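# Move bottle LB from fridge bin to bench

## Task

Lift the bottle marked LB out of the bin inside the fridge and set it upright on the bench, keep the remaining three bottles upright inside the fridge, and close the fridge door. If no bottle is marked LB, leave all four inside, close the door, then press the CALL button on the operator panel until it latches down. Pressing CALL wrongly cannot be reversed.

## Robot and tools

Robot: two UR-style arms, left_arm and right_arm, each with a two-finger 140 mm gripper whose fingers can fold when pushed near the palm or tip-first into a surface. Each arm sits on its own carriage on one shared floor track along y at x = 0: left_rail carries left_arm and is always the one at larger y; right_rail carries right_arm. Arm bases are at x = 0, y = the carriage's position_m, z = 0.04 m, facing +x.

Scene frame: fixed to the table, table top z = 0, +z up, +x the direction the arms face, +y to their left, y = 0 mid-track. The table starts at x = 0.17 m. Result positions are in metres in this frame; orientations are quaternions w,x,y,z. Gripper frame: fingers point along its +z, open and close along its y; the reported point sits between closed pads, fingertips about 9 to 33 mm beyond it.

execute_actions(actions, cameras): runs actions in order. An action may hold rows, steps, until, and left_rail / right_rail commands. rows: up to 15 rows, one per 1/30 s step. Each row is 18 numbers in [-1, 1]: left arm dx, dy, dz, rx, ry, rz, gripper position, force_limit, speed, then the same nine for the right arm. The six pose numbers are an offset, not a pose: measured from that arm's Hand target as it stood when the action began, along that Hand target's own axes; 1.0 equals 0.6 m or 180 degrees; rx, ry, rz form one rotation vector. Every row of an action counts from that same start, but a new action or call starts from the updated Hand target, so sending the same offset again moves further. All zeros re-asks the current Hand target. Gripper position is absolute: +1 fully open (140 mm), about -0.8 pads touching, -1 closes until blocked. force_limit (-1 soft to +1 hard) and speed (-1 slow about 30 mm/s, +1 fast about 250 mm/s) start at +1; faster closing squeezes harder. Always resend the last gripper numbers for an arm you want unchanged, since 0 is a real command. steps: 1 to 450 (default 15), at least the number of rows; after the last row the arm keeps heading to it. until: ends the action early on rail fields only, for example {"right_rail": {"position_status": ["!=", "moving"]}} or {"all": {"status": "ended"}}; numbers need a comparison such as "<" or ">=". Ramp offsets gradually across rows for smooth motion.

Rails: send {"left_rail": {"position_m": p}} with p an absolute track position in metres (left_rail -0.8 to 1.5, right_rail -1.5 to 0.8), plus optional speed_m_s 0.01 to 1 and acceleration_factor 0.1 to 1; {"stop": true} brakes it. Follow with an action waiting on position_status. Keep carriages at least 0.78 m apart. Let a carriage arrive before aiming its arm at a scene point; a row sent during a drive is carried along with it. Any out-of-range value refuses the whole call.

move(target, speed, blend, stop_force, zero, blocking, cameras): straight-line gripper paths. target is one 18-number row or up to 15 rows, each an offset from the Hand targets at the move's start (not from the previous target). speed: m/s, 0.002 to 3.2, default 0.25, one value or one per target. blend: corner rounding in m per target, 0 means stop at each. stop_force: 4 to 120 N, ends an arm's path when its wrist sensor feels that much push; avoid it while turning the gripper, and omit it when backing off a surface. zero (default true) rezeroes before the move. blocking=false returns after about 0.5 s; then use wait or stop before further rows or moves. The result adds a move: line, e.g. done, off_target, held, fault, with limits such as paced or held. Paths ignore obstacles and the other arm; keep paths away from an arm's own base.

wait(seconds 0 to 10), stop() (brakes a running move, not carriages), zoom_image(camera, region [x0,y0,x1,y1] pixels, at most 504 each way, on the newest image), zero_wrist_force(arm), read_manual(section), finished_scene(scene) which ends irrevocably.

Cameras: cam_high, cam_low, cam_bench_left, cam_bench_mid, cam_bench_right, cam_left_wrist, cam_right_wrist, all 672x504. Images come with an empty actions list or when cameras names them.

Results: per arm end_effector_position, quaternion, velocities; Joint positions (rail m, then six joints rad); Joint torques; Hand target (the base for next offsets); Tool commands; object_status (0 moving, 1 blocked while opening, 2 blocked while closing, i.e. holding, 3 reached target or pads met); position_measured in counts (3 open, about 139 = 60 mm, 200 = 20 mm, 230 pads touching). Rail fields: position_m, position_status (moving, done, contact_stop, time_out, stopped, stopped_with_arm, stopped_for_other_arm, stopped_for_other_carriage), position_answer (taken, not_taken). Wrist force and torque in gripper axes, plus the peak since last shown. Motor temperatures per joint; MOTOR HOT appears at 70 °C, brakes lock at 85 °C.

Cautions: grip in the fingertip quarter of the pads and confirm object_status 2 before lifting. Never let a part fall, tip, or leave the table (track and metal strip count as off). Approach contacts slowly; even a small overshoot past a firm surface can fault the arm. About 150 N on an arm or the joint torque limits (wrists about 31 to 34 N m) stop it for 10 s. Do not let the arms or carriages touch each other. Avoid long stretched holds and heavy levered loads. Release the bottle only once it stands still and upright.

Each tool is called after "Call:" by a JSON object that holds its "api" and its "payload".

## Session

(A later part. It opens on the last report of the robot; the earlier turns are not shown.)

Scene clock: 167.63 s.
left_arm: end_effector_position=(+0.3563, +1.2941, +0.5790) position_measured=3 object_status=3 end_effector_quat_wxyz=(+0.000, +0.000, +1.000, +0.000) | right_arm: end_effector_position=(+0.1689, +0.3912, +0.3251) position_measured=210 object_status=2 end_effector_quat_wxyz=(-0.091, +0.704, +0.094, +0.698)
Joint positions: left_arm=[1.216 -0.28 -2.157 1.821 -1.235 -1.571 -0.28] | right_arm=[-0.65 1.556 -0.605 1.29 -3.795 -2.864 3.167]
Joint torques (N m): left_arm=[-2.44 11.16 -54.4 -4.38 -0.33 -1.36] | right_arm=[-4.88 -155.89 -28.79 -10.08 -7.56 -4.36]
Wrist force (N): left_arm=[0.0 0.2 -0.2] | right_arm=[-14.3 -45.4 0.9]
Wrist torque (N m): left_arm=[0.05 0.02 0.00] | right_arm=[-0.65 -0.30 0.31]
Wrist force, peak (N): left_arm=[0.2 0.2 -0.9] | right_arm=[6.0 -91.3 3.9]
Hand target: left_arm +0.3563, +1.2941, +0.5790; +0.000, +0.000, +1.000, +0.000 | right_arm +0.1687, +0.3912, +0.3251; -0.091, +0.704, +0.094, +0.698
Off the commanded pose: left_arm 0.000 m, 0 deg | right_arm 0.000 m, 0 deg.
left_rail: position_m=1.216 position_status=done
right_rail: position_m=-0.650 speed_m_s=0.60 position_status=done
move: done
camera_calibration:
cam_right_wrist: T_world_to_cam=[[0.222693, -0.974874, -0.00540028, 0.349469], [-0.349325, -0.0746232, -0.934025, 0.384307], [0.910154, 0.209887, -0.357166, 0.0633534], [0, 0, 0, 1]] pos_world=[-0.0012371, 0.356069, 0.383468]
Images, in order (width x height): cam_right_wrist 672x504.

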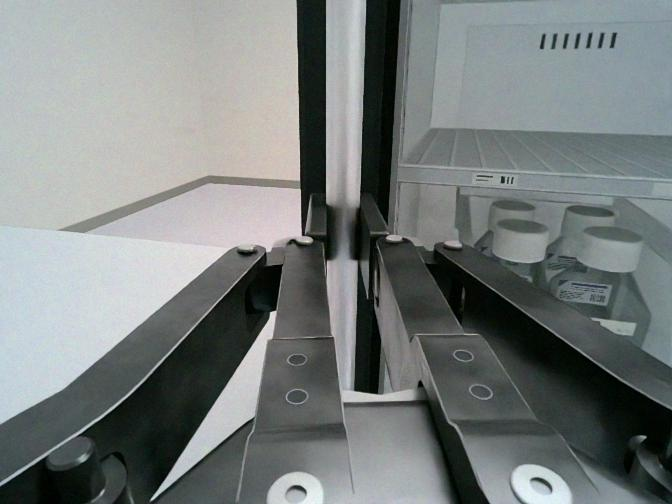

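Call:
{"api": "move", "payload": {"target": [[0,0,0,0,0,0,1,1,1,0,0.007,-0.124,0.0556,0,0,-0.97,0,-1],[0,0,0,0,0,0,1,1,1,0,0.043,-0.245,0.111,0,0,-0.97,0,-1],[0,0,0,0,0,0,1,1,1,0,0.0987,-0.358,0.167,0,0,-0.97,0,-1],[0,0,0,0,0,0,1,1,1,0,0.173,-0.459,0.222,0,0,-0.97,0,-1]], "speed": 0.15, "blend": 0.02, "cameras": ["cam_right_wrist","cam_bench_mid"]}}

Scene clock: 187.23 s.
left_arm: end_effector_position=(+0.3563, +1.2941, +0.5790) position_measured=3 object_status=3 end_effector_quat_wxyz=(+0.000, +0.000, +1.000, +0.000) | right_arm: end_effector_position=(-0.0573, +0.2408, +0.3272) position_measured=210 object_status=2 end_effector_quat_wxyz=(-0.309, +0.639, +0.311, +0.632)
Joint positions: left_arm=[1.216 -0.28 -2.157 1.821 -1.235 -1.571 -0.28] | right_arm=[-0.65 1.716 -0.92 1.976 -4.182 -2.378 3.153]
Joint torques (N m): left_arm=[-2.97 13.04 -55.76 -4.68 -0.09 -1.13] | right_arm=[-38.96 -115.26 -30.55 -11.42 -8.78 0.29]
Wrist force (N): left_arm=[0.4 0.1 -0.5] | right_arm=[-41.9 -50.5 3.1]
Wrist torque (N m): left_arm=[0.04 -0.09 -0.01] | right_arm=[-0.61 -0.77 -0.12]
Wrist force, peak (N): left_arm=[0.7 0.4 -0.7] | right_arm=[-51.9 -101.0 5.5]
Hand target: left_arm +0.3563, +1.2941, +0.5790; +0.000, +0.000, +1.000, +0.000 | right_arm -0.0573, +0.2408, +0.3272; -0.309, +0.639, +0.311, +0.632 (not the last commanded pose)
Tool commands: left_gripper/position=+1.0 left_gripper/force_limit=+1.0 left_gripper/speed=+1.0 right_gripper/position=-0.968627 right_gripper/force_limit=+0.003922 right_gripper/speed=-1.0
Off the commanded pose: left_arm 0.000 m, 0 deg | right_arm 0.025 m, 3 deg.
TORQUE FAULT: the external load on joint 6 (wrist 2) of the right arm reached its load limit, and that arm stopped for 10 seconds. A torque fault puts only its own arm into a fault stop. That arm's remaining commands of this call were not run. Before the stop ended, the hold on joint 6 (wrist 2) of that arm was turned back by 0.3 degrees, the way its load pushed it. That arm's target is now where it stood when the stop ended, not its last command. That arm keeps its grip as last carried out and accepts commands again: back off and push less far. That arm stops again whenever a joint's load reaches its limit.
left_rail: position_m=1.216 position_status=done
right_rail: position_m=-0.650 speed_m_s=0.60 position_status=done
move: fault (right_arm)
camera_calibration:
cam_right_wrist: T_world_to_cam=[[0.764329, -0.644742, -0.0104168, 0.206369], [-0.239072, -0.268338, -0.933188, 0.348752], [0.59887, 0.715753, -0.359238, 0.162498], [0, 0, 0, 1]] pos_world=[-0.171672, 0.11033, 0.385977]
Images, in order (width x height): cam_bench_mid 672x504, cam_right_wrist 672x504.

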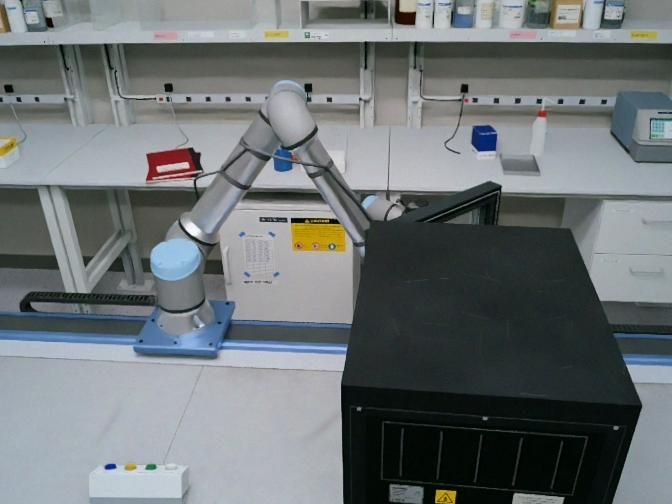

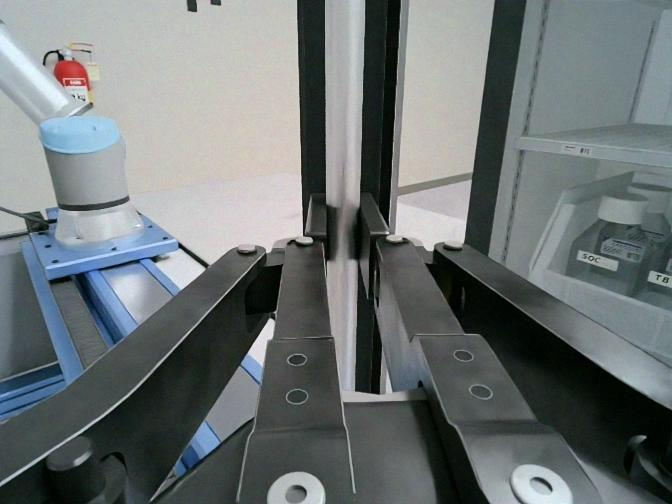

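Call:
{"api": "execute_actions", "payload": {"actions": [{"rows":[[0,0,0,0,0,0,1,1,1,0,0,0,0,0,0,0.3,0,-1]],"steps":90}]}}

Call:
{"api": "move", "payload": {"target": [0,0,0,0,0,0,1,1,1,0,0,-0.25,0,0,0,0.3,0,-1], "speed": 0.2, "cameras": ["cam_right_wrist"]}}

Scene clock: 199.47 s.
left_arm: end_effector_position=(+0.3563, +1.2941, +0.5790) position_measured=3 object_status=3 end_effector_quat_wxyz=(+0.000, +0.000, +1.000, +0.000) | right_arm: end_effector_position=(-0.0573, +0.2408, +0.3272) position_measured=91 object_status=3 end_effector_quat_wxyz=(-0.309, +0.639, +0.311, +0.632)
Joint positions: left_arm=[1.216 -0.28 -2.157 1.821 -1.235 -1.571 -0.28] | right_arm=[-0.65 1.716 -0.92 1.976 -4.182 -2.378 3.153]
Joint torques (N m): left_arm=[-1.63 12.12 -54.86 -4.84 -0.26 -1.11] | right_arm=[11.24 -69.82 -19.42 -0.02 1.67 0.02]
Wrist force (N): left_arm=[0.4 0.2 -0.8] | right_arm=[-4.4 -3.9 -3.8]
Wrist torque (N m): left_arm=[0.05 -0.08 -0.01] | right_arm=[-0.87 0.60 -0.13]
Wrist force, peak (N): left_arm=[0.3 0.6 -0.8] | right_arm=[-39.5 -51.3 2.6]
Hand target: left_arm +0.3563, +1.2941, +0.5790; +0.000, +0.000, +1.000, +0.000 | right_arm -0.0573, +0.2408, +0.3272; -0.309, +0.639, +0.311, +0.632
Off the commanded pose: left_arm 0.000 m, 0 deg | right_arm 0.000 m, 0 deg.
left_rail: position_m=1.216 position_status=done
right_rail: position_m=-0.650 speed_m_s=0.60 position_status=done

Scene clock: 200.83 s.
left_arm: end_effector_position=(+0.3563, +1.2941, +0.5790) position_measured=3 object_status=3 end_effector_quat_wxyz=(+0.000, +0.000, +1.000, +0.000) | right_arm: end_effector_position=(-0.1495, +0.1227, +0.3288) position_measured=91 object_status=3 end_effector_quat_wxyz=(-0.309, +0.639, +0.311, +0.632)
Joint positions: left_arm=[1.216 -0.28 -2.157 1.821 -1.235 -1.571 -0.28] | right_arm=[-0.65 1.904 -0.975 2.097 -4.245 -2.567 3.159]
Joint torques (N m): left_arm=[-1.18 12.68 -55.68 -4.88 -0.38 -1.1] | right_arm=[13.78 -95.41 -15.67 -4.71 -2.52 4]
Wrist force (N): left_arm=[0.2 0.1 -0.5] | right_arm=[-4.8 -3.9 -3.6]
Wrist torque (N m): left_arm=[0.03 -0.03 0.00] | right_arm=[-0.87 0.68 -0.13]
Wrist force, peak (N): left_arm=[0.3 0.3 -0.9] | right_arm=[-4.7 -3.8 -6.1]
Hand target: left_arm +0.3563, +1.2941, +0.5790; +0.000, +0.000, +1.000, +0.000 | right_arm -0.1496, +0.1226, +0.3288; -0.309, +0.639, +0.311, +0.632
Off the commanded pose: left_arm 0.000 m, 0 deg | right_arm 0.000 m, 0 deg.
left_rail: position_m=1.216 position_status=done
right_rail: position_m=-0.650 speed_m_s=0.60 position_status=done
move: done
camera_calibration:
cam_right_wrist: T_world_to_cam=[[0.764329, -0.644742, -0.0104168, 0.200712], [-0.239072, -0.268338, -0.933188, 0.296512], [0.59887, 0.715753, -0.359238, 0.302819], [0, 0, 0, 1]] pos_world=[-0.263872, -0.00777016, 0.387577]
Images, in order (width x height): cam_right_wrist 672x504.

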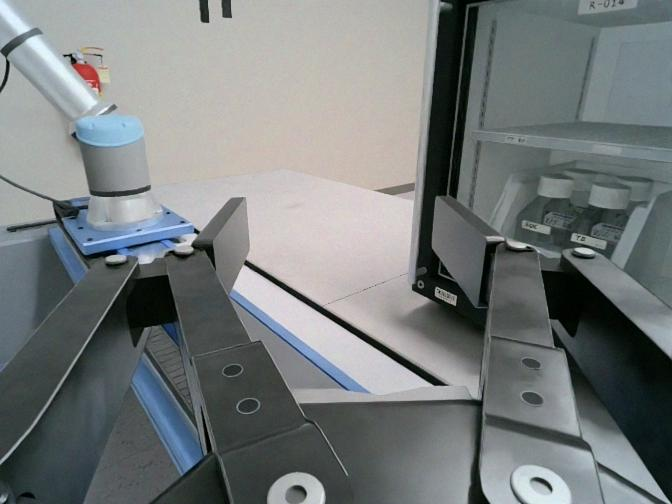

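Call:
{"api": "execute_actions", "payload": {"actions": [{"right_rail":{"position_m":-0.72},"steps":60,"until":{"right_rail":{"position_status":["!=","moving"]}}}]}}

Call:
{"api": "move", "payload": {"target": [[0,0,0,0,0,0,1,1,1,0,0.0725,0.8,-0.261,0,0,0.3,0,-1],[0,0,0,0,0,0,1,1,1,0,0.152,0.867,-0.261,0,0,0.3,0,-1]], "speed": [0.3,0.08], "cameras": ["cam_right_wrist"]}}

Scene clock: 217.37 s.
left_arm: end_effector_position=(+0.3563, +1.2941, +0.5790) position_measured=3 object_status=3 end_effector_quat_wxyz=(+0.000, +0.000, +1.000, +0.000) | right_arm: end_effector_position=(-0.1496, +0.0525, +0.3288) position_measured=91 object_status=3 end_effector_quat_wxyz=(-0.309, +0.639, +0.311, +0.632)
Joint positions: left_arm=[1.216 -0.28 -2.157 1.821 -1.235 -1.571 -0.28] | right_arm=[-0.72 1.905 -0.975 2.097 -4.245 -2.567 3.159]
Joint torques (N m): left_arm=[-0.28 10.92 -56.01 -4.64 -0.16 -0.98] | right_arm=[-0.71 -86.7 -26.55 -2.69 -1.4 3.96]
Wrist force (N): left_arm=[0.2 0.1 -0.5] | right_arm=[-4.9 -3.7 -3.6]
Wrist torque (N m): left_arm=[0.02 -0.04 -0.01] | right_arm=[-0.83 0.70 -0.13]
Wrist force, peak (N): left_arm=[0.5 0.3 -1.0] | right_arm=[-5.2 -2.6 -5.8]
Hand target: left_arm +0.3563, +1.2941, +0.5790; +0.000, +0.000, +1.000, +0.000 | right_arm -0.1496, +0.0526, +0.3288; -0.309, +0.639, +0.311, +0.632
Tool commands: left_gripper/position=+1.0 left_gripper/force_limit=+1.0 left_gripper/speed=+1.0 right_gripper/position=+0.3 right_gripper/force_limit=+0.0 right_gripper/speed=-1.0
Off the commanded pose: left_arm 0.000 m, 0 deg | right_arm 0.000 m, 0 deg.
left_rail: position_m=1.216 position_status=done
right_rail: position_m=-0.720 speed_m_s=0.60 position_status=done

Scene clock: 220.90 s.
left_arm: end_effector_position=(+0.3563, +1.2941, +0.5790) position_measured=3 object_status=3 end_effector_quat_wxyz=(+0.000, +0.000, +1.000, +0.000) | right_arm: end_effector_position=(+0.2421, +0.4065, +0.3234) position_measured=91 object_status=3 end_effector_quat_wxyz=(-0.029, +0.709, +0.034, +0.704)
Joint positions: left_arm=[1.216 -0.28 -2.157 1.821 -1.235 -1.571 -0.28] | right_arm=[-0.72 1.5 -0.392 0.842 -3.542 -2.983 3.184]
Joint torques (N m): left_arm=[-0.42 11.92 -56.7 -4.89 -0.36 -1.18] | right_arm=[-11.81 -117.22 -50.27 -3.27 2.23 -3.53]
Wrist force (N): left_arm=[0.1 0.5 -0.4] | right_arm=[-5.3 -4.2 -3.8]
Wrist torque (N m): left_arm=[0.12 -0.02 -0.01] | right_arm=[-0.93 0.77 -0.13]
Wrist force, peak (N): left_arm=[0.3 0.5 -0.8] | right_arm=[-4.8 -3.5 -6.5]
Hand target: left_arm +0.3563, +1.2941, +0.5790; +0.000, +0.000, +1.000, +0.000 | right_arm +0.2424, +0.4065, +0.3233; -0.029, +0.709, +0.034, +0.704
Off the commanded pose: left_arm 0.000 m, 0 deg | right_arm 0.000 m, 0 deg.
left_rail: position_m=1.216 position_status=done
right_rail: position_m=-0.720 speed_m_s=0.60 position_status=done
move: done
camera_calibration:
cam_right_wrist: T_world_to_cam=[[0.0501162, -0.99874, -0.00273769, 0.398715], [-0.356256, -0.0153158, -0.934263, 0.387127], [0.933043, 0.0477971, -0.356575, 0.0529903], [0, 0, 0, 1]] pos_world=[0.0684921, 0.401609, 0.381665]
Images, in order (width x height): cam_right_wrist 672x504.

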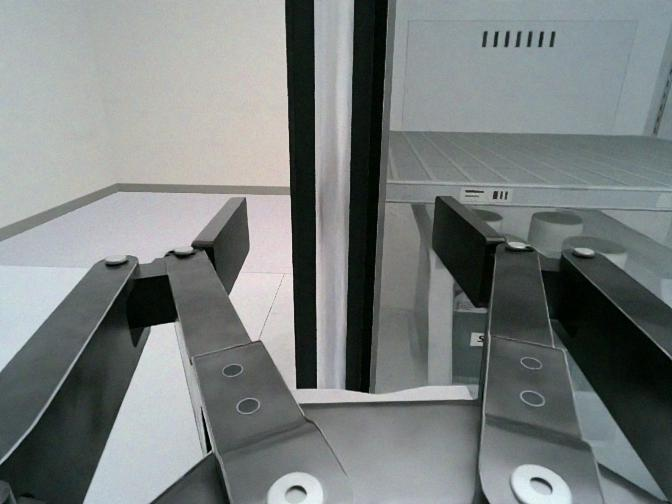

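Call:
{"api": "execute_actions", "payload": {"actions": [{"rows":[[0,0,0,0,0,0,1,1,1,0,-0.007,0,0,0,0,0.3,0,-1]],"steps":15},{"rows":[[0,0,0,0,0,0,1,1,1,0,0,0,0,0,0,-1,-0.1,-1]],"steps":120}], "cameras": ["cam_right_wrist"]}}

Scene clock: 227.80 s.
left_arm: end_effector_position=(+0.3563, +1.2941, +0.5790) position_measured=3 object_status=3 end_effector_quat_wxyz=(+0.000, +0.000, +1.000, +0.000) | right_arm: end_effector_position=(+0.2420, +0.4107, +0.3233) position_measured=208 object_status=2 end_effector_quat_wxyz=(-0.029, +0.709, +0.034, +0.704)
Joint positions: left_arm=[1.216 -0.28 -2.157 1.821 -1.235 -1.571 -0.28] | right_arm=[-0.72 1.501 -0.383 0.824 -3.532 -2.983 3.184]
Joint torques (N m): left_arm=[-1.33 11.93 -56.21 -4.71 -0.35 -1.01] | right_arm=[9.16 -119.6 -46.23 -1.9 -1.36 -3.22]
Wrist force (N): left_arm=[0.2 0.2 -0.4] | right_arm=[-4.7 -3.0 -4.7]
Wrist torque (N m): left_arm=[0.06 -0.04 0.00] | right_arm=[-0.88 0.70 0.17]
Wrist force, peak (N): left_arm=[0.7 0.1 -0.9] | right_arm=[-5.7 -4.1 -3.4]
Hand target: left_arm +0.3563, +1.2941, +0.5790; +0.000, +0.000, +1.000, +0.000 | right_arm +0.2420, +0.4107, +0.3233; -0.029, +0.709, +0.034, +0.704
Off the commanded pose: left_arm 0.000 m, 0 deg | right_arm 0.000 m, 0 deg.
left_rail: position_m=1.216 position_status=done
right_rail: position_m=-0.720 speed_m_s=0.60 position_status=done
camera_calibration:
cam_right_wrist: T_world_to_cam=[[0.0501524, -0.998738, -0.00264443, 0.402875], [-0.356164, -0.0154113, -0.934296, 0.387014], [0.933077, 0.0477991, -0.356488, 0.052775], [0, 0, 0, 1]] pos_world=[0.0683922, 0.405808, 0.381465]
Images, in order (width x height): cam_right_wrist 672x504.

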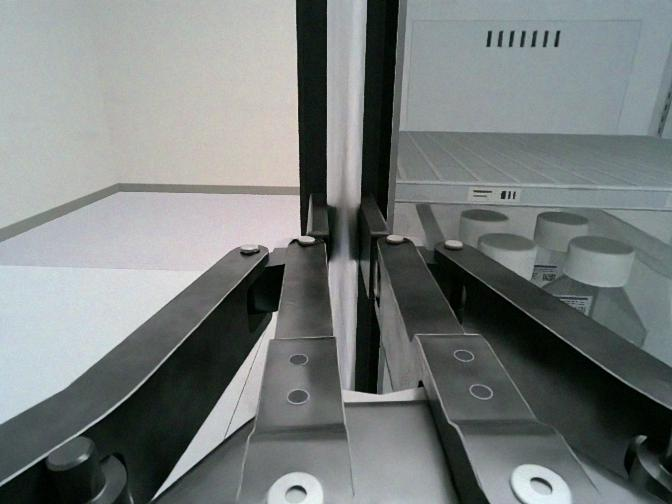

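Call:
{"api": "move", "payload": {"target": [[0,0,0,0,0,0,1,1,1,0,0.014,-0.128,0.0444,0,0,-1,-0.1,-1],[0,0,0,0,0,0,1,1,1,0,0.05,-0.252,0.0889,0,0,-1,-0.1,-1],[0,0,0,0,0,0,1,1,1,0,0.143,-0.422,0.1556,0,0,-1,-0.1,-1]], "speed": 0.12, "blend": 0.02}}

Scene clock: 241.50 s.
left_arm: end_effector_position=(+0.3563, +1.2941, +0.5790) position_measured=3 object_status=3 end_effector_quat_wxyz=(+0.000, +0.000, +1.000, +0.000) | right_arm: end_effector_position=(-0.0025, +0.3030, +0.3259) position_measured=208 object_status=2 end_effector_quat_wxyz=(-0.199, +0.681, +0.203, +0.675)
Joint positions: left_arm=[1.216 -0.28 -2.157 1.821 -1.235 -1.571 -0.28] | right_arm=[-0.72 1.704 -0.707 1.504 -3.915 -2.698 3.161]
Joint torques (N m): left_arm=[-2.54 12.28 -55.99 -4.73 -0.08 -1.17] | right_arm=[7.41 -148.11 -35.27 -7.51 0.68 -3.74]
Wrist force (N): left_arm=[0.2 -0.1 -0.5] | right_arm=[-22.7 -8.7 -3.5]
Wrist torque (N m): left_arm=[-0.02 -0.05 0.00] | right_arm=[-0.71 0.44 0.06]
Wrist force, peak (N): left_arm=[0.4 0.6 -0.9] | right_arm=[-30.2 -54.2 -7.0]
Hand target: left_arm +0.3563, +1.2941, +0.5790; +0.000, +0.000, +1.000, +0.000 | right_arm -0.0027, +0.3029, +0.3258; -0.199, +0.681, +0.203, +0.675
Off the commanded pose: left_arm 0.000 m, 0 deg | right_arm 0.000 m, 0 deg.
left_rail: position_m=1.216 position_status=done
right_rail: position_m=-0.720 speed_m_s=0.60 position_status=done
move: done

Call:
{"api": "move", "payload": {"target": [[0,0,0,0,0,0,1,1,1,-0.006,0.0525,-0.187,0.0667,0,0,-1,-0.1,-1],[0,0,0,0,0,0,1,1,1,-0.008,0.152,-0.355,0.1333,0,0,-1,-0.1,-1]], "speed": 0.12, "blend": 0.02}}

Scene clock: 258.00 s.
left_arm: end_effector_position=(+0.3563, +1.2941, +0.5790) position_measured=3 object_status=3 end_effector_quat_wxyz=(+0.000, +0.000, +1.000, +0.000) | right_arm: end_effector_position=(-0.0996, +0.1794, +0.3247) position_measured=208 object_status=2 end_effector_quat_wxyz=(-0.295, +0.646, +0.296, +0.639)
Joint positions: left_arm=[1.216 -0.28 -2.157 1.821 -1.235 -1.571 -0.28] | right_arm=[-0.72 1.79 -0.88 1.892 -4.138 -2.498 3.157]
Joint torques (N m): left_arm=[-1.09 11.52 -56.13 -4.54 -0.34 -1.07] | right_arm=[-40.46 -80.7 -8.89 -2.14 -15.7 0.36]
Wrist force (N): left_arm=[0.0 0.0 -0.6] | right_arm=[6.4 -74.1 -15.2]
Wrist torque (N m): left_arm=[0.00 0.00 -0.01] | right_arm=[0.16 0.78 -0.08]
Wrist force, peak (N): left_arm=[0.3 0.3 -1.1] | right_arm=[22.5 -101.9 -19.7]
Hand target: left_arm +0.3563, +1.2941, +0.5790; +0.000, +0.000, +1.000, +0.000 | right_arm -0.0996, +0.1794, +0.3247; -0.295, +0.646, +0.296, +0.639 (not the last commanded pose)
Tool commands: left_gripper/position=+1.0 left_gripper/force_limit=+1.0 left_gripper/speed=+1.0 right_gripper/position=-1.0 right_gripper/force_limit=-0.098039 right_gripper/speed=-1.0
Off the commanded pose: left_arm 0.000 m, 0 deg | right_arm 0.076 m, 8 deg.
TORQUE FAULT: the external load on joint 6 (wrist 2) of the right arm reached its load limit, and that arm stopped for 10 seconds. A torque fault puts only its own arm into a fault stop. That arm's remaining commands of this call were not run. That arm's target is now where it stood when the stop ended, not its last command. That arm keeps its grip as last carried out and accepts commands again: back off and push less far. That arm stops again whenever a joint's load reaches its limit.
left_rail: position_m=1.216 position_status=done
right_rail: position_m=-0.720 speed_m_s=0.60 position_status=done
move: fault (right_arm); path passed 1 of 2 targets

Call:
{"api": "move", "payload": {"target": [[0,0,0,0,0,0,1,1,1,0,-0.0067,0.0006,0,0,0,-1,-0.1,-1],[0,0,0,0,0,0,1,1,1,0,0.01,-0.0627,0.0222,0,0,-1,-0.1,-1],[0,0,0,0,0,0,1,1,1,0,0.032,-0.124,0.0444,0,0,-1,-0.1,-1],[0,0,0,0,0,0,1,1,1,0,0.0595,-0.184,0.0667,0,0,-1,-0.1,-1]], "speed": 0.1, "blend": [0,0.01,0.01,0], "cameras": ["cam_right_wrist"]}}

Scene clock: 269.20 s.
left_arm: end_effector_position=(+0.3563, +1.2941, +0.5790) position_measured=3 object_status=3 end_effector_quat_wxyz=(+0.000, +0.000, +1.000, +0.000) | right_arm: end_effector_position=(-0.1442, +0.0724, +0.3257) position_measured=208 object_status=2 end_effector_quat_wxyz=(-0.361, +0.611, +0.362, +0.604)
Joint positions: left_arm=[1.216 -0.28 -2.157 1.821 -1.235 -1.571 -0.28] | right_arm=[-0.72 1.823 -0.999 2.172 -4.303 -2.322 3.154]
Joint torques (N m): left_arm=[-1.86 13.65 -56.52 -4.91 -0.51 -1.05] | right_arm=[-15.37 -105.59 -14.26 -11.9 -6.43 -3.28]
Wrist force (N): left_arm=[0.3 0.1 -0.3] | right_arm=[-18.7 -38.4 -10.9]
Wrist torque (N m): left_arm=[0.03 -0.06 -0.01] | right_arm=[-0.26 0.50 -0.34]
Wrist force, peak (N): left_arm=[0.6 0.2 -1.0] | right_arm=[3.9 -75.9 -15.7]
Hand target: left_arm +0.3563, +1.2941, +0.5790; +0.000, +0.000, +1.000, +0.000 | right_arm -0.1442, +0.0723, +0.3256; -0.361, +0.611, +0.362, +0.604
Off the commanded pose: left_arm 0.000 m, 0 deg | right_arm 0.000 m, 0 deg.
left_rail: position_m=1.216 position_status=done
right_rail: position_m=-0.720 speed_m_s=0.60 position_status=done
move: done
camera_calibration:
cam_right_wrist: T_world_to_cam=[[0.859367, -0.511177, -0.0136372, 0.169375], [-0.19396, -0.301169, -0.933636, 0.290335], [0.473146, 0.804982, -0.357963, 0.309515], [0, 0, 0, 1]] pos_world=[-0.235688, -0.0751336, 0.384172]
Images, in order (width x height): cam_right_wrist 672x504.

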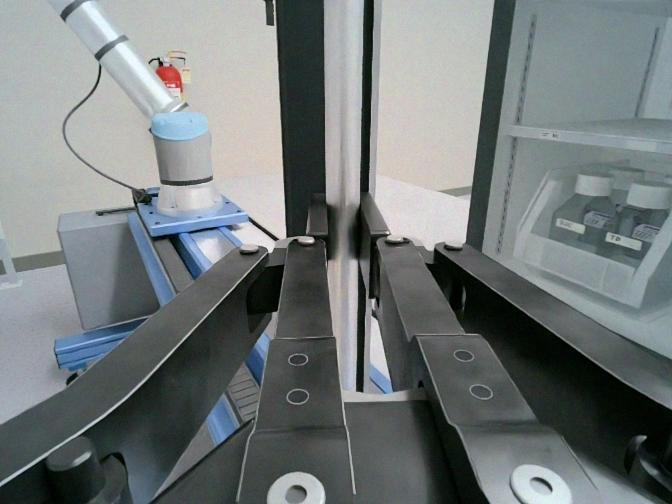

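Call:
{"api": "move", "payload": {"target": [[0,0,0,0,0,0,1,1,1,-0.003,0.0153,-0.063,0.0222,0,0,-1,-0.1,-1],[0,0,0,0,0,0,1,1,1,-0.003,0.041,-0.124,0.0444,0,0,-1,-0.1,-1],[0,0,0,0,0,0,1,1,1,-0.003,0.0717,-0.182,0.0667,0,0,-1,-0.1,-1],[0,0,0,0,0,0,1,1,1,-0.003,0.107,-0.238,0.0889,0,0,-1,-0.1,-1]], "speed": 0.1, "blend": [0.01,0.01,0.01,0], "cameras": ["cam_right_wrist","cam_bench_mid"]}}

Scene clock: 276.67 s.
left_arm: end_effector_position=(+0.3563, +1.2941, +0.5790) position_measured=3 object_status=3 end_effector_quat_wxyz=(+0.000, +0.000, +1.000, +0.000) | right_arm: end_effector_position=(-0.1562, -0.0837, +0.3249) position_measured=208 object_status=2 end_effector_quat_wxyz=(-0.442, +0.555, +0.442, +0.548)
Joint positions: left_arm=[1.216 -0.28 -2.157 1.821 -1.235 -1.571 -0.28] | right_arm=[-0.72 1.745 -1.127 2.566 -4.572 -1.964 3.151]
Joint torques (N m): left_arm=[-1.21 12.87 -55.96 -4.64 -0.44 -1.51] | right_arm=[-29.3 -71.46 -0.86 -7.66 -3.69 -3.35]
Wrist force (N): left_arm=[0.1 0.2 -0.8] | right_arm=[-8.3 -25.8 -10.1]
Wrist torque (N m): left_arm=[0.06 -0.02 -0.01] | right_arm=[-0.36 0.64 -0.37]
Wrist force, peak (N): left_arm=[0.7 0.3 -0.8] | right_arm=[-18.6 -39.2 -11.1]
Hand target: left_arm +0.3563, +1.2941, +0.5790; +0.000, +0.000, +1.000, +0.000 | right_arm -0.1561, -0.0838, +0.3249; -0.442, +0.555, +0.442, +0.548
Off the commanded pose: left_arm 0.000 m, 0 deg | right_arm 0.000 m, 0 deg.
left_rail: position_m=1.216 position_status=done
right_rail: position_m=-0.720 speed_m_s=0.60 position_status=done
move: done
camera_calibration:
cam_right_wrist: T_world_to_cam=[[0.966944, -0.254486, -0.0159998, 0.138822], [-0.105241, -0.341145, -0.934101, 0.250948], [0.232257, 0.904907, -0.35665, 0.410866], [0, 0, 0, 1]] pos_world=[-0.20325, -0.250858, 0.383167]
Images, in order (width x height): cam_bench_mid 672x504, cam_right_wrist 672x504.

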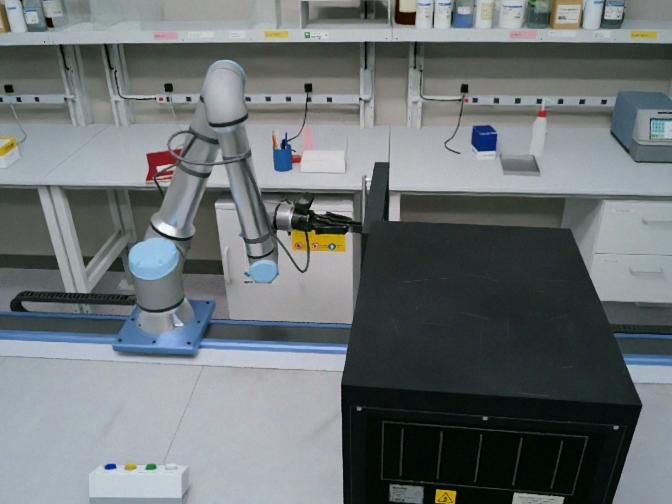

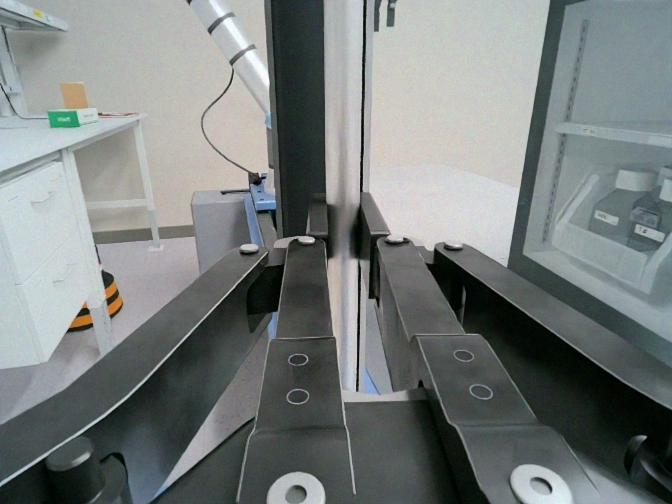

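Call:
{"api": "execute_actions", "payload": {"actions": [{"left_rail":{"position_m":0.85,"speed_m_s":0.6,"acceleration_factor":0.5},"steps":90,"until":{"left_rail":{"position_status":["!=","moving"]}}}]}}

Call:
{"api": "move", "payload": {"target": [[0.093,-0.663,-0.118,0,0,0,1,1,1,0,0,0,0,0,0,-1,-0.1,-1],[0.677,-0.963,-0.118,0,0,0,1,1,1,0,0,0,0,0,0,-1,-0.1,-1]], "speed": 0.4, "blend": 0.08}}

Call:
{"api": "move", "payload": {"target": [-0.083,-0.083,0.617,0.647,0.114,-0.647,1,1,1,0,0,0,0,0,0,-1,-0.1,-1], "speed": 0.4, "cameras": ["cam_left_wrist"]}}

Call:
{"api": "zoom_image", "payload": {"camera": "cam_left_wrist", "region": [200, 50, 560, 320]}}

Scene clock: 292.20 s.
left_arm: end_effector_position=(+0.3563, +0.9286, +0.5790) position_measured=3 object_status=3 end_effector_quat_wxyz=(+0.000, +0.000, +1.000, +0.000) | right_arm: end_effector_position=(-0.1561, -0.0838, +0.3249) position_measured=208 object_status=2 end_effector_quat_wxyz=(-0.442, +0.555, +0.442, +0.548)
Joint positions: left_arm=[0.85 -0.28 -2.157 1.821 -1.235 -1.571 -0.28] | right_arm=[-0.72 1.745 -1.127 2.566 -4.572 -1.964 3.151]
Joint torques (N m): left_arm=[-0.3 11.67 -56.79 -4.68 -0.26 -1.05] | right_arm=[-28.64 -56.94 -1.82 -7.67 -3.46 -3.22]
Wrist force (N): left_arm=[0.1 0.1 -0.8] | right_arm=[-7.8 -26.3 -10.1]
Wrist torque (N m): left_arm=[0.03 -0.01 0.00] | right_arm=[-0.39 0.64 -0.37]
Wrist force, peak (N): left_arm=[0.2 2.8 -0.6] | right_arm=[-7.9 -26.8 -10.4]
Hand target: left_arm +0.3563, +0.9286, +0.5790; +0.000, +0.000, +1.000, +0.000 | right_arm -0.1561, -0.0838, +0.3249; -0.442, +0.555, +0.442, +0.548
Tool commands: left_gripper/position=+1.0 left_gripper/force_limit=+1.0 left_gripper/speed=+1.0 right_gripper/position=-1.0 right_gripper/force_limit=-0.1 right_gripper/speed=-1.0
Off the commanded pose: left_arm 0.000 m, 0 deg | right_arm 0.000 m, 0 deg.
left_rail: position_m=0.850 speed_m_s=0.60 position_status=done
right_rail: position_m=-0.720 speed_m_s=0.60 position_status=done

Scene clock: 294.93 s.
left_arm: end_effector_position=(-0.0497, +0.3509, +0.6498) position_measured=3 object_status=3 end_effector_quat_wxyz=(+0.000, +0.000, +1.000, +0.000) | right_arm: end_effector_position=(-0.1561, -0.0838, +0.3249) position_measured=208 object_status=2 end_effector_quat_wxyz=(-0.442, +0.555, +0.442, +0.548)
Joint positions: left_arm=[0.85 -2.025 -1.885 1.552 -1.237 -1.571 -2.025] | right_arm=[-0.72 1.745 -1.127 2.566 -4.572 -1.964 3.151]
Joint torques (N m): left_arm=[-14.18 -6.58 -62.2 -9.52 2.63 -2.02] | right_arm=[-28.63 -51.2 -2.44 -7.62 -3.42 -3.19]
Wrist force (N): left_arm=[1.0 -0.4 -0.4] | right_arm=[-7.6 -26.6 -10.1]
Wrist torque (N m): left_arm=[-0.03 -0.18 0.05] | right_arm=[-0.48 0.60 -0.36]
Wrist force, peak (N): left_arm=[3.9 -1.9 0.0] | right_arm=[-7.9 -26.7 -10.2]
Hand target: left_arm -0.0499, +0.3508, +0.6498; +0.000, +0.000, +1.000, +0.000 | right_arm -0.1561, -0.0838, +0.3249; -0.442, +0.555, +0.442, +0.548
Off the commanded pose: left_arm 0.000 m, 0 deg | right_arm 0.000 m, 0 deg.
left_rail: position_m=0.850 speed_m_s=0.60 position_status=done
right_rail: position_m=-0.720 speed_m_s=0.60 position_status=done
move: done

Scene clock: 299.47 s.
left_arm: end_effector_position=(+0.0000, +0.3010, +0.2796) position_measured=3 object_status=3 end_effector_quat_wxyz=(+0.122, +0.697, -0.123, +0.696) | right_arm: end_effector_position=(-0.1561, -0.0838, +0.3249) position_measured=208 object_status=2 end_effector_quat_wxyz=(-0.442, +0.555, +0.442, +0.548)
Joint positions: left_arm=[0.85 -2.537 -1.369 2.197 -0.83 -0.618 -6.282] | right_arm=[-0.72 1.745 -1.127 2.566 -4.572 -1.964 3.151]
Joint torques (N m): left_arm=[14.65 -32.17 -41.35 6.11 -2.87 -2.14] | right_arm=[-29.37 -52.67 -2.26 -7.72 -3.2 -3.01]
Wrist force (N): left_arm=[3.1 -1.5 4.0] | right_arm=[-7.4 -26.7 -9.8]
Wrist torque (N m): left_arm=[-0.03 0.28 0.00] | right_arm=[-0.49 0.56 -0.36]
Wrist force, peak (N): left_arm=[3.5 -4.1 3.3] | right_arm=[-7.8 -26.9 -10.2]
Hand target: left_arm +0.0000, +0.3010, +0.2796; +0.123, +0.696, -0.122, +0.696 | right_arm -0.1561, -0.0838, +0.3249; -0.442, +0.555, +0.442, +0.548
Off the commanded pose: left_arm 0.000 m, 0 deg | right_arm 0.000 m, 0 deg.
left_rail: position_m=0.850 speed_m_s=0.60 position_status=done
right_rail: position_m=-0.720 speed_m_s=0.60 position_status=done
joint sent to its limit (left arm) — joint 7 (wrist 3), lower limit.
move: done
camera_calibration:
cam_left_wrist: T_world_to_cam=[[-0.388512, -0.921314, -0.0154806, 0.285538], [-0.286853, 0.136895, -0.948143, 0.228236], [0.875656, -0.363924, -0.317467, 0.381865], [0, 0, 0, 1]] pos_world=[-0.157977, 0.370795, 0.34205]
Images, in order (width x height): cam_left_wrist 672x504.

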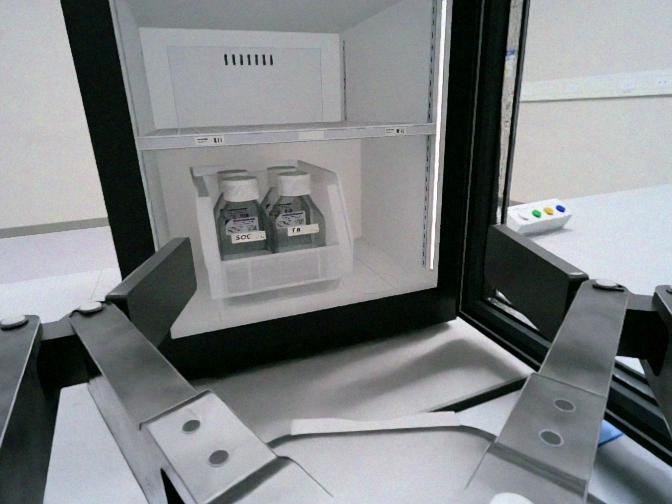

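Scaled by 1.400 from the camera's 672x504 image, which has a finer 960x720 frame.

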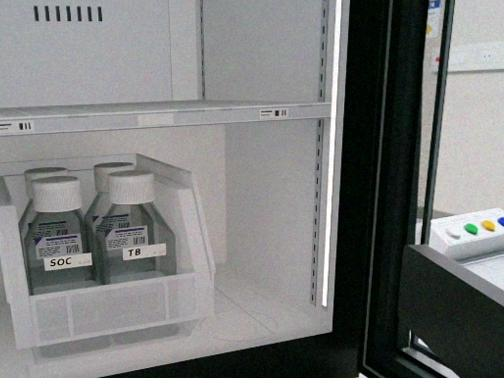

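Call:
{"api": "move", "payload": {"target": [0.05,0.06,0.42,0,0,0,1,1,1,0,0,0,0,0,0,-1,-0.1,-1], "speed": 0.3, "cameras": ["cam_left_wrist"]}}

Call:
{"api": "zoom_image", "payload": {"camera": "cam_left_wrist", "region": [130, 50, 490, 320]}}

Scene clock: 311.80 s.
left_arm: end_effector_position=(+0.2245, +0.1813, +0.3097) position_measured=3 object_status=3 end_effector_quat_wxyz=(+0.123, +0.697, -0.122, +0.696) | right_arm: end_effector_position=(-0.1561, -0.0838, +0.3249) position_measured=208 object_status=2 end_effector_quat_wxyz=(-0.442, +0.555, +0.442, +0.548)
Joint positions: left_arm=[0.85 -2.058 -1.378 2.135 -0.759 -0.139 -6.282] | right_arm=[-0.72 1.745 -1.127 2.566 -4.572 -1.964 3.151]
Joint torques (N m): left_arm=[13.41 -37.08 -45.12 4.23 2.96 -1.54] | right_arm=[-27.74 -53.06 -2.32 -7.63 -3.52 -2.8]
Wrist force (N): left_arm=[3.7 -1.5 4.2] | right_arm=[-7.5 -26.5 -10.0]
Wrist torque (N m): left_arm=[-0.05 0.22 0.01] | right_arm=[-0.45 0.58 -0.37]
Wrist force, peak (N): left_arm=[3.3 -1.8 6.1] | right_arm=[-7.8 -26.9 -10.5]
Hand target: left_arm +0.2246, +0.1812, +0.3097; +0.123, +0.696, -0.122, +0.696 | right_arm -0.1561, -0.0838, +0.3249; -0.442, +0.555, +0.442, +0.548
Off the commanded pose: left_arm 0.000 m, 0 deg | right_arm 0.000 m, 0 deg.
left_rail: position_m=0.850 speed_m_s=0.60 position_status=done
right_rail: position_m=-0.720 speed_m_s=0.60 position_status=done
joint sent to its limit (left arm) — joint 7 (wrist 3), lower limit.
move: done
camera_calibration:
cam_left_wrist: T_world_to_cam=[[-0.388358, -0.921391, -0.0146855, 0.262745], [-0.286418, 0.135839, -0.948426, 0.337696], [0.875867, -0.364123, -0.316658, 0.15098], [0, 0, 0, 1]] pos_world=[0.0665234, 0.251194, 0.371947]
Images, in order (width x height): cam_left_wrist 672x504.

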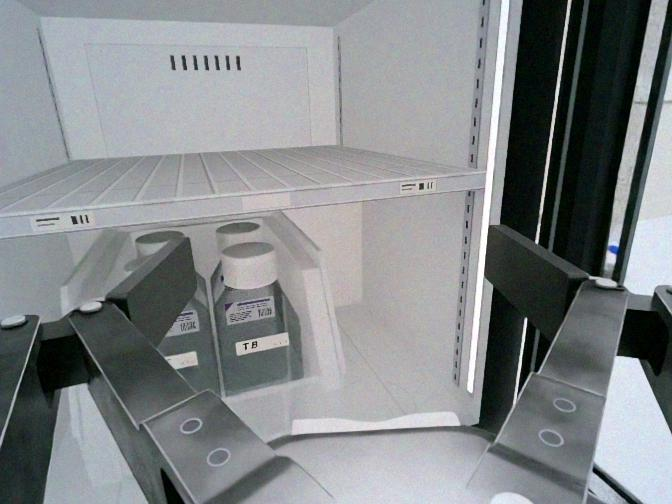

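Scaled by 1.400 from the camera's 672x504 image, which has a finer 960x720 frame.

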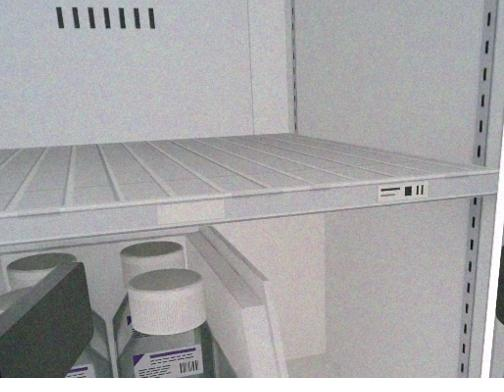

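Call:
{"api": "move", "payload": {"target": [-0.117,-0.248,0,0,0,0,1,1,1,0,0,0,0,0,0,-1,-0.1,-1], "speed": 0.3, "cameras": ["cam_left_wrist"]}}

Call:
{"api": "zoom_image", "payload": {"camera": "cam_left_wrist", "region": [180, 130, 480, 370]}}

Scene clock: 317.97 s.
left_arm: end_effector_position=(+0.2753, +0.3209, +0.2394) position_measured=3 object_status=3 end_effector_quat_wxyz=(+0.123, +0.697, -0.122, +0.696) | right_arm: end_effector_position=(-0.1561, -0.0838, +0.3249) position_measured=208 object_status=2 end_effector_quat_wxyz=(-0.442, +0.555, +0.442, +0.548)
Joint positions: left_arm=[0.85 -2.112 -1.483 2.453 -0.973 -0.193 -6.282] | right_arm=[-0.72 1.745 -1.127 2.566 -4.572 -1.964 3.151]
Joint torques (N m): left_arm=[-14.8 -51.75 -18.54 -1.74 -3.3 -2.1] | right_arm=[-26.43 -51.37 -3.15 -7.68 -3.34 -2.59]
Wrist force (N): left_arm=[3.0 -1.7 4.2] | right_arm=[-7.8 -26.2 -10.3]
Wrist torque (N m): left_arm=[-0.10 0.35 -0.01] | right_arm=[-0.38 0.65 -0.36]
Wrist force, peak (N): left_arm=[5.0 -1.2 4.1] | right_arm=[-8.4 -26.8 -10.3]
Hand target: left_arm +0.2753, +0.3210, +0.2394; +0.123, +0.696, -0.122, +0.696 | right_arm -0.1561, -0.0838, +0.3249; -0.442, +0.555, +0.442, +0.548
Off the commanded pose: left_arm 0.000 m, 0 deg | right_arm 0.000 m, 0 deg.
left_rail: position_m=0.850 speed_m_s=0.60 position_status=done
right_rail: position_m=-0.720 speed_m_s=0.60 position_status=done
joint sent to its limit (left arm) — joint 7 (wrist 3), lower limit.
move: done
camera_calibration:
cam_left_wrist: T_world_to_cam=[[-0.388387, -0.921378, -0.0147739, 0.410094], [-0.286466, 0.135961, -0.948394, 0.266652], [0.875838, -0.364112, -0.316749, 0.135115], [0, 0, 0, 1]] pos_world=[0.117323, 0.390794, 0.301748]
Images, in order (width x height): cam_left_wrist 672x504.

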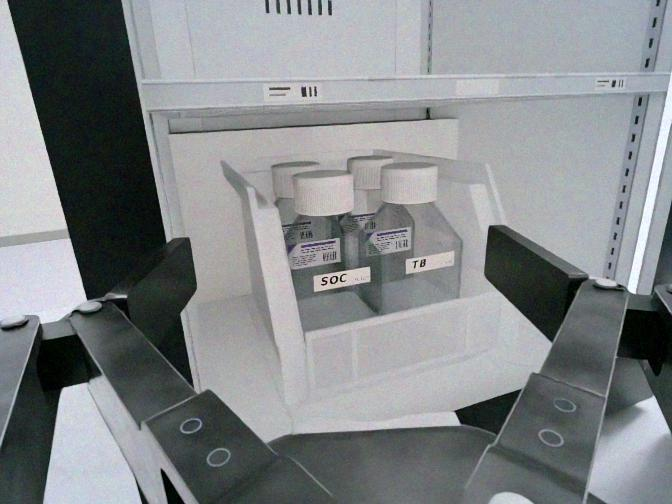

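Scaled by 1.680 from the camera's 672x504 image, which has a finer 960x720 frame.

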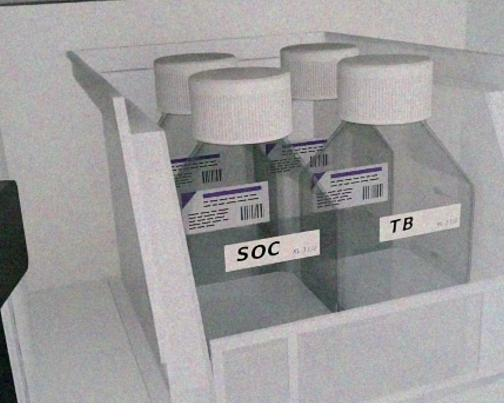

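Call:
{"api": "zoom_image", "payload": {"camera": "cam_left_wrist", "region": [280, 200, 420, 312]}}

Scaled by 3.600 from the camera's 672x504 image, which has a finer 960x720 frame.

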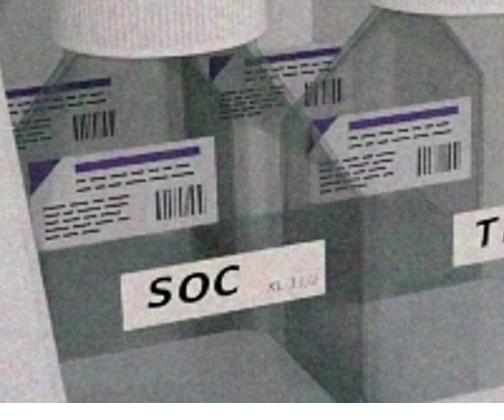

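Call:
{"api": "move", "payload": {"target": [-0.04,-0.13,-0.13,0.05,0,0,1,1,1,0,0,0,0,0,0,-1,-0.1,-1], "speed": 0.3, "cameras": ["cam_left_wrist"]}}

Call:
{"api": "zoom_image", "payload": {"camera": "cam_left_wrist", "region": [250, 170, 500, 370]}}

Scene clock: 329.40 s.
left_arm: end_effector_position=(+0.2286, +0.4209, +0.2153) position_measured=3 object_status=3 end_effector_quat_wxyz=(+0.067, +0.704, -0.067, +0.704) | right_arm: end_effector_position=(-0.1561, -0.0838, +0.3249) position_measured=208 object_status=2 end_effector_quat_wxyz=(-0.442, +0.555, +0.442, +0.548)
Joint positions: left_arm=[0.85 -2.33 -1.485 2.535 -1.052 -0.568 -6.282] | right_arm=[-0.72 1.745 -1.127 2.566 -4.572 -1.964 3.151]
Joint torques (N m): left_arm=[-11.96 -47.36 -13.13 -1 -2.51 -1.74] | right_arm=[-26.02 -51.76 -2.8 -7.48 -3.34 -2.44]
Wrist force (N): left_arm=[3.4 -1.5 3.9] | right_arm=[-8.2 -26.4 -10.0]
Wrist torque (N m): left_arm=[-0.03 0.25 -0.04] | right_arm=[-0.43 0.72 -0.36]
Wrist force, peak (N): left_arm=[3.7 -0.6 5.3] | right_arm=[-7.8 -26.9 -10.3]
Hand target: left_arm +0.2286, +0.4209, +0.2153; +0.068, +0.704, -0.067, +0.704 | right_arm -0.1561, -0.0838, +0.3249; -0.442, +0.555, +0.442, +0.548
Off the commanded pose: left_arm 0.000 m, 0 deg | right_arm 0.000 m, 0 deg.
left_rail: position_m=0.850 speed_m_s=0.60 position_status=done
right_rail: position_m=-0.720 speed_m_s=0.60 position_status=done
joint sent to its limit (left arm) — joint 7 (wrist 3), lower limit.
move: done
camera_calibration:
cam_left_wrist: T_world_to_cam=[[-0.239545, -0.970766, -0.0152047, 0.470557], [-0.304692, 0.0900366, -0.948186, 0.240174], [0.921835, -0.2225, -0.317353, 0.134756], [0, 0, 0, 1]] pos_world=[0.0616755, 0.46516, 0.277649]
Images, in order (width x height): cam_left_wrist 672x504.

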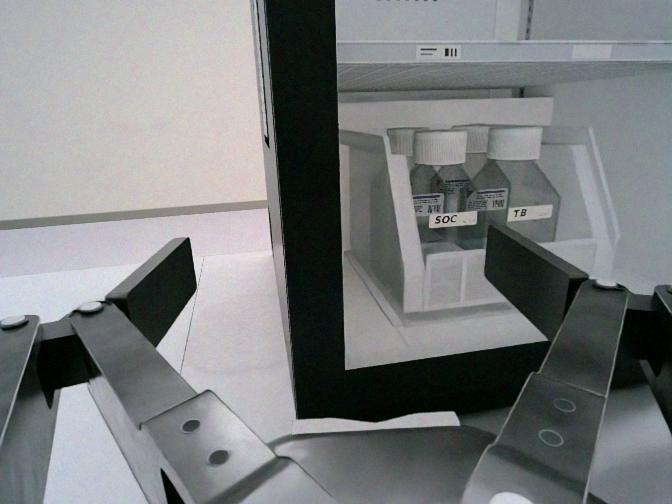

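Scaled by 2.016 from the camera's 672x504 image, which has a finer 960x720 frame.

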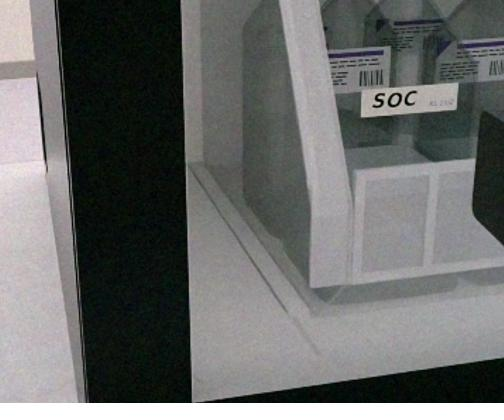

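Call:
{"api": "zoom_image", "payload": {"camera": "cam_left_wrist", "region": [400, 150, 540, 262]}}

Scaled by 3.600 from the camera's 672x504 image, which has a finer 960x720 frame.

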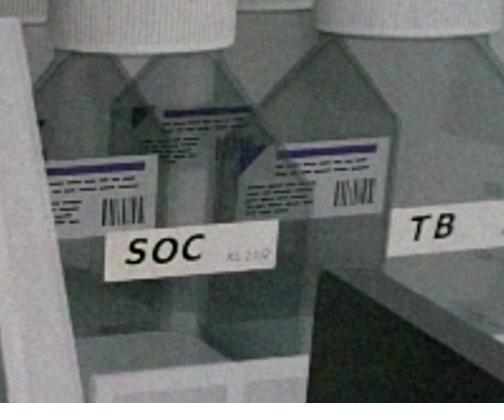

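Call:
{"api": "move", "payload": {"target": [-0.13,0,0,0,0,0,1,1,1,0,0,0,0,0,0,-1,-0.1,-1], "speed": 0.3, "cameras": ["cam_left_wrist"]}}

Call:
{"api": "zoom_image", "payload": {"camera": "cam_left_wrist", "region": [400, 70, 540, 182]}}

Scene clock: 335.43 s.
left_arm: end_effector_position=(+0.2286, +0.4209, +0.1374) position_measured=3 object_status=3 end_effector_quat_wxyz=(+0.067, +0.704, -0.067, +0.704) | right_arm: end_effector_position=(-0.1561, -0.0838, +0.3249) position_measured=208 object_status=2 end_effector_quat_wxyz=(-0.442, +0.555, +0.442, +0.548)
Joint positions: left_arm=[0.85 -2.33 -1.275 2.565 -1.292 -0.568 -6.282] | right_arm=[-0.72 1.745 -1.127 2.566 -4.572 -1.964 3.151]
Joint torques (N m): left_arm=[12.18 -20.96 -1.99 -1.36 1.94 0.57] | right_arm=[-25.29 -51.99 -2.55 -7.59 -3.32 -2.18]
Wrist force (N): left_arm=[3.2 -2.0 4.1] | right_arm=[-7.8 -26.2 -10.1]
Wrist torque (N m): left_arm=[-0.10 0.26 -0.01] | right_arm=[-0.38 0.64 -0.36]
Wrist force, peak (N): left_arm=[4.6 -1.8 4.1] | right_arm=[-7.9 -26.9 -10.3]
Hand target: left_arm +0.2286, +0.4209, +0.1373; +0.068, +0.704, -0.067, +0.704 | right_arm -0.1561, -0.0838, +0.3249; -0.442, +0.555, +0.442, +0.548
Off the commanded pose: left_arm 0.000 m, 0 deg | right_arm 0.000 m, 0 deg.
left_rail: position_m=0.850 speed_m_s=0.60 position_status=done
right_rail: position_m=-0.720 speed_m_s=0.60 position_status=done
joint sent to its limit (left arm) — joint 7 (wrist 3), lower limit.
move: done
camera_calibration:
cam_left_wrist: T_world_to_cam=[[-0.239455, -0.970788, -0.0152361, 0.469384], [-0.304701, 0.0900391, -0.948183, 0.166309], [0.921856, -0.222405, -0.31736, 0.109991], [0, 0, 0, 1]] pos_world=[0.0616751, 0.46516, 0.199749]
Images, in order (width x height): cam_left_wrist 672x504.

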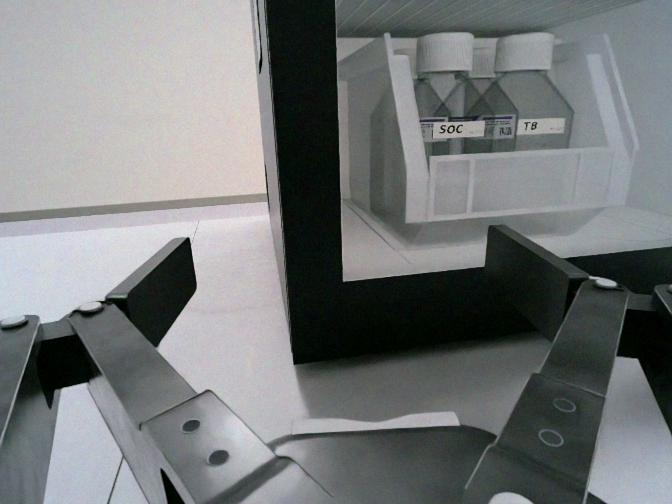

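Scaled by 3.600 from the camera's 672x504 image, which has a finer 960x720 frame.

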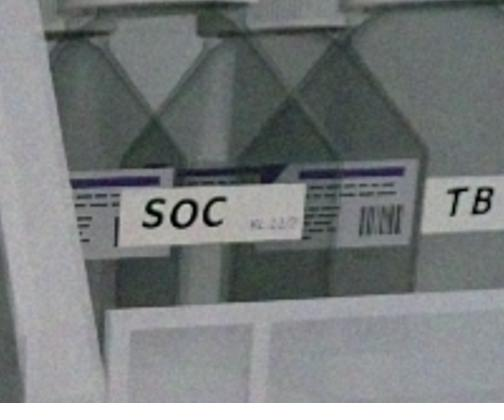

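Call:
{"api": "move", "payload": {"target": [0.188,0.3645,0.03,0.06,0,0,-0.02,-0.1,-1,0,0,0,0,0,0,-1,-0.1,-1], "speed": 0.3, "cameras": ["cam_left_wrist"]}}

Scene clock: 359.20 s.
left_arm: end_effector_position=(+0.2048, +0.2028, +0.2503) position_measured=131 object_status=0 end_effector_quat_wxyz=(+0.001, +0.707, -0.001, +0.707) | right_arm: end_effector_position=(-0.1561, -0.0838, +0.3249) position_measured=208 object_status=2 end_effector_quat_wxyz=(-0.442, +0.555, +0.442, +0.548)
Joint positions: left_arm=[0.85 -2.045 -1.165 1.973 -0.81 -0.472 -6.282] | right_arm=[-0.72 1.745 -1.127 2.566 -4.572 -1.964 3.151]
Joint torques (N m): left_arm=[14.14 -53.42 -42.85 5.71 -2.16 -2.44] | right_arm=[-24.94 -52.61 -2.37 -7.7 -3.43 -1.97]
Wrist force (N): left_arm=[3.0 -1.7 3.8] | right_arm=[-8.1 -26.4 -10.1]
Wrist torque (N m): left_arm=[-0.08 0.33 -0.02] | right_arm=[-0.43 0.70 -0.36]
Wrist force, peak (N): left_arm=[2.6 -5.0 4.0] | right_arm=[-7.8 -26.8 -10.5]
Hand target: left_arm +0.2048, +0.2028, +0.2503; +0.001, +0.707, -0.001, +0.707 | right_arm -0.1561, -0.0838, +0.3249; -0.442, +0.555, +0.442, +0.548
Off the commanded pose: left_arm 0.000 m, 0 deg | right_arm 0.000 m, 0 deg.
left_rail: position_m=0.850 speed_m_s=0.60 position_status=done
right_rail: position_m=-0.720 speed_m_s=0.60 position_status=done
joint sent to its limit (left arm) — joint 7 (wrist 3), lower limit.
move: done
camera_calibration:
cam_left_wrist: T_world_to_cam=[[-0.0532872, -0.998467, -0.0149478, 0.221117], [-0.316082, 0.0310646, -0.948223, 0.300051], [0.947234, -0.0458034, -0.317253, 0.0782585], [0, 0, 0, 1]] pos_world=[0.0324944, 0.215042, 0.312648]
Images, in order (width x height): cam_left_wrist 672x504.

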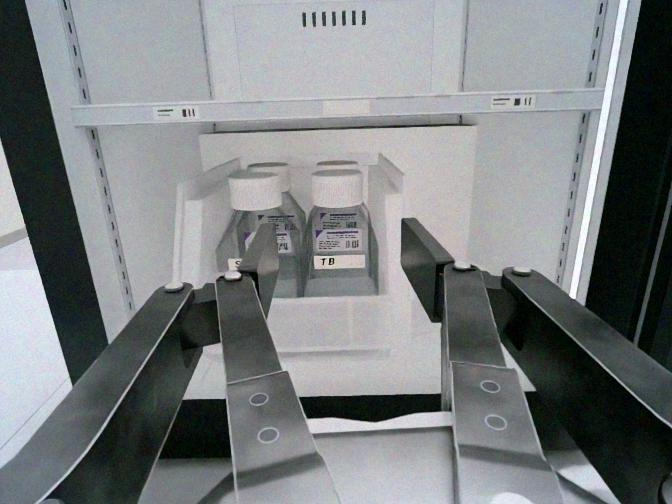

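Call:
{"api": "move", "payload": {"target": [-0.007,0.018,0.342,0,0,0,-0.02,-0.1,-1,0,0,0,0,0,0,-1,-0.1,-1], "speed": 0.1, "stop_force": 6, "cameras": ["cam_left_wrist"]}}

Scene clock: 364.87 s.
left_arm: end_effector_position=(+0.4063, +0.1921, +0.2462) position_measured=131 object_status=3 end_effector_quat_wxyz=(+0.001, +0.707, -0.001, +0.707) | right_arm: end_effector_position=(-0.1561, -0.0838, +0.3249) position_measured=208 object_status=2 end_effector_quat_wxyz=(-0.442, +0.555, +0.442, +0.548)
Joint positions: left_arm=[0.85 -1.738 -1.159 1.975 -0.818 -0.165 -6.282] | right_arm=[-0.72 1.745 -1.127 2.566 -4.572 -1.964 3.151]
Joint torques (N m): left_arm=[-15.36 -83.14 -25.02 -1.21 -2.16 -1.77] | right_arm=[-23.47 -51.81 -2.69 -7.45 -3.61 -1.79]
Wrist force (N): left_arm=[3.2 -3.2 3.7] | right_arm=[-8.0 -26.7 -10.5]
Wrist torque (N m): left_arm=[-0.18 0.41 0.02] | right_arm=[-0.44 0.64 -0.36]
Wrist force, peak (N): left_arm=[6.0 -8.2 -12.5] | right_arm=[-7.8 -26.9 -10.3]
Hand target: left_arm +0.4063, +0.1921, +0.2462; +0.001, +0.707, -0.001, +0.707 (not the last commanded pose) | right_arm -0.1561, -0.0838, +0.3249; -0.442, +0.555, +0.442, +0.548
Off the commanded pose: left_arm 0.004 m, 0 deg | right_arm 0.000 m, 0 deg.
left_rail: position_m=0.850 speed_m_s=0.60 position_status=done
right_rail: position_m=-0.720 speed_m_s=0.60 position_status=done
joint sent to its limit (left arm) — joint 7 (wrist 3), lower limit.
move: contact (left_arm)
camera_calibration:
cam_left_wrist: T_world_to_cam=[[-0.0531495, -0.99848, -0.0145976, 0.22097], [-0.315588, 0.0306644, -0.948401, 0.360111], [0.947407, -0.0458002, -0.316738, -0.114633], [0, 0, 0, 1]] pos_world=[0.233995, 0.204341, 0.308447]
Images, in order (width x height): cam_left_wrist 672x504.

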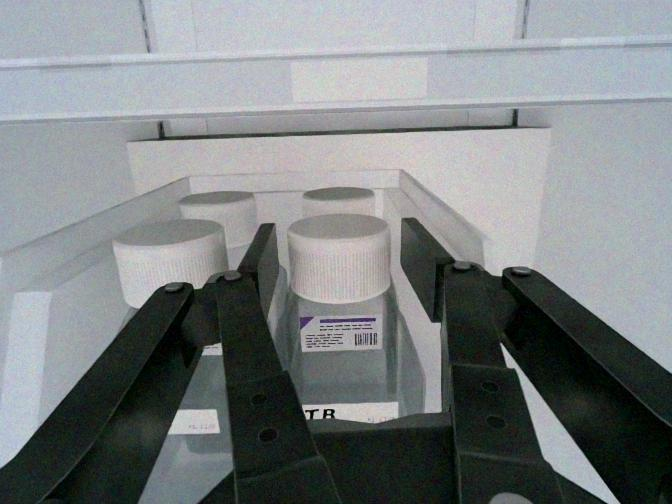

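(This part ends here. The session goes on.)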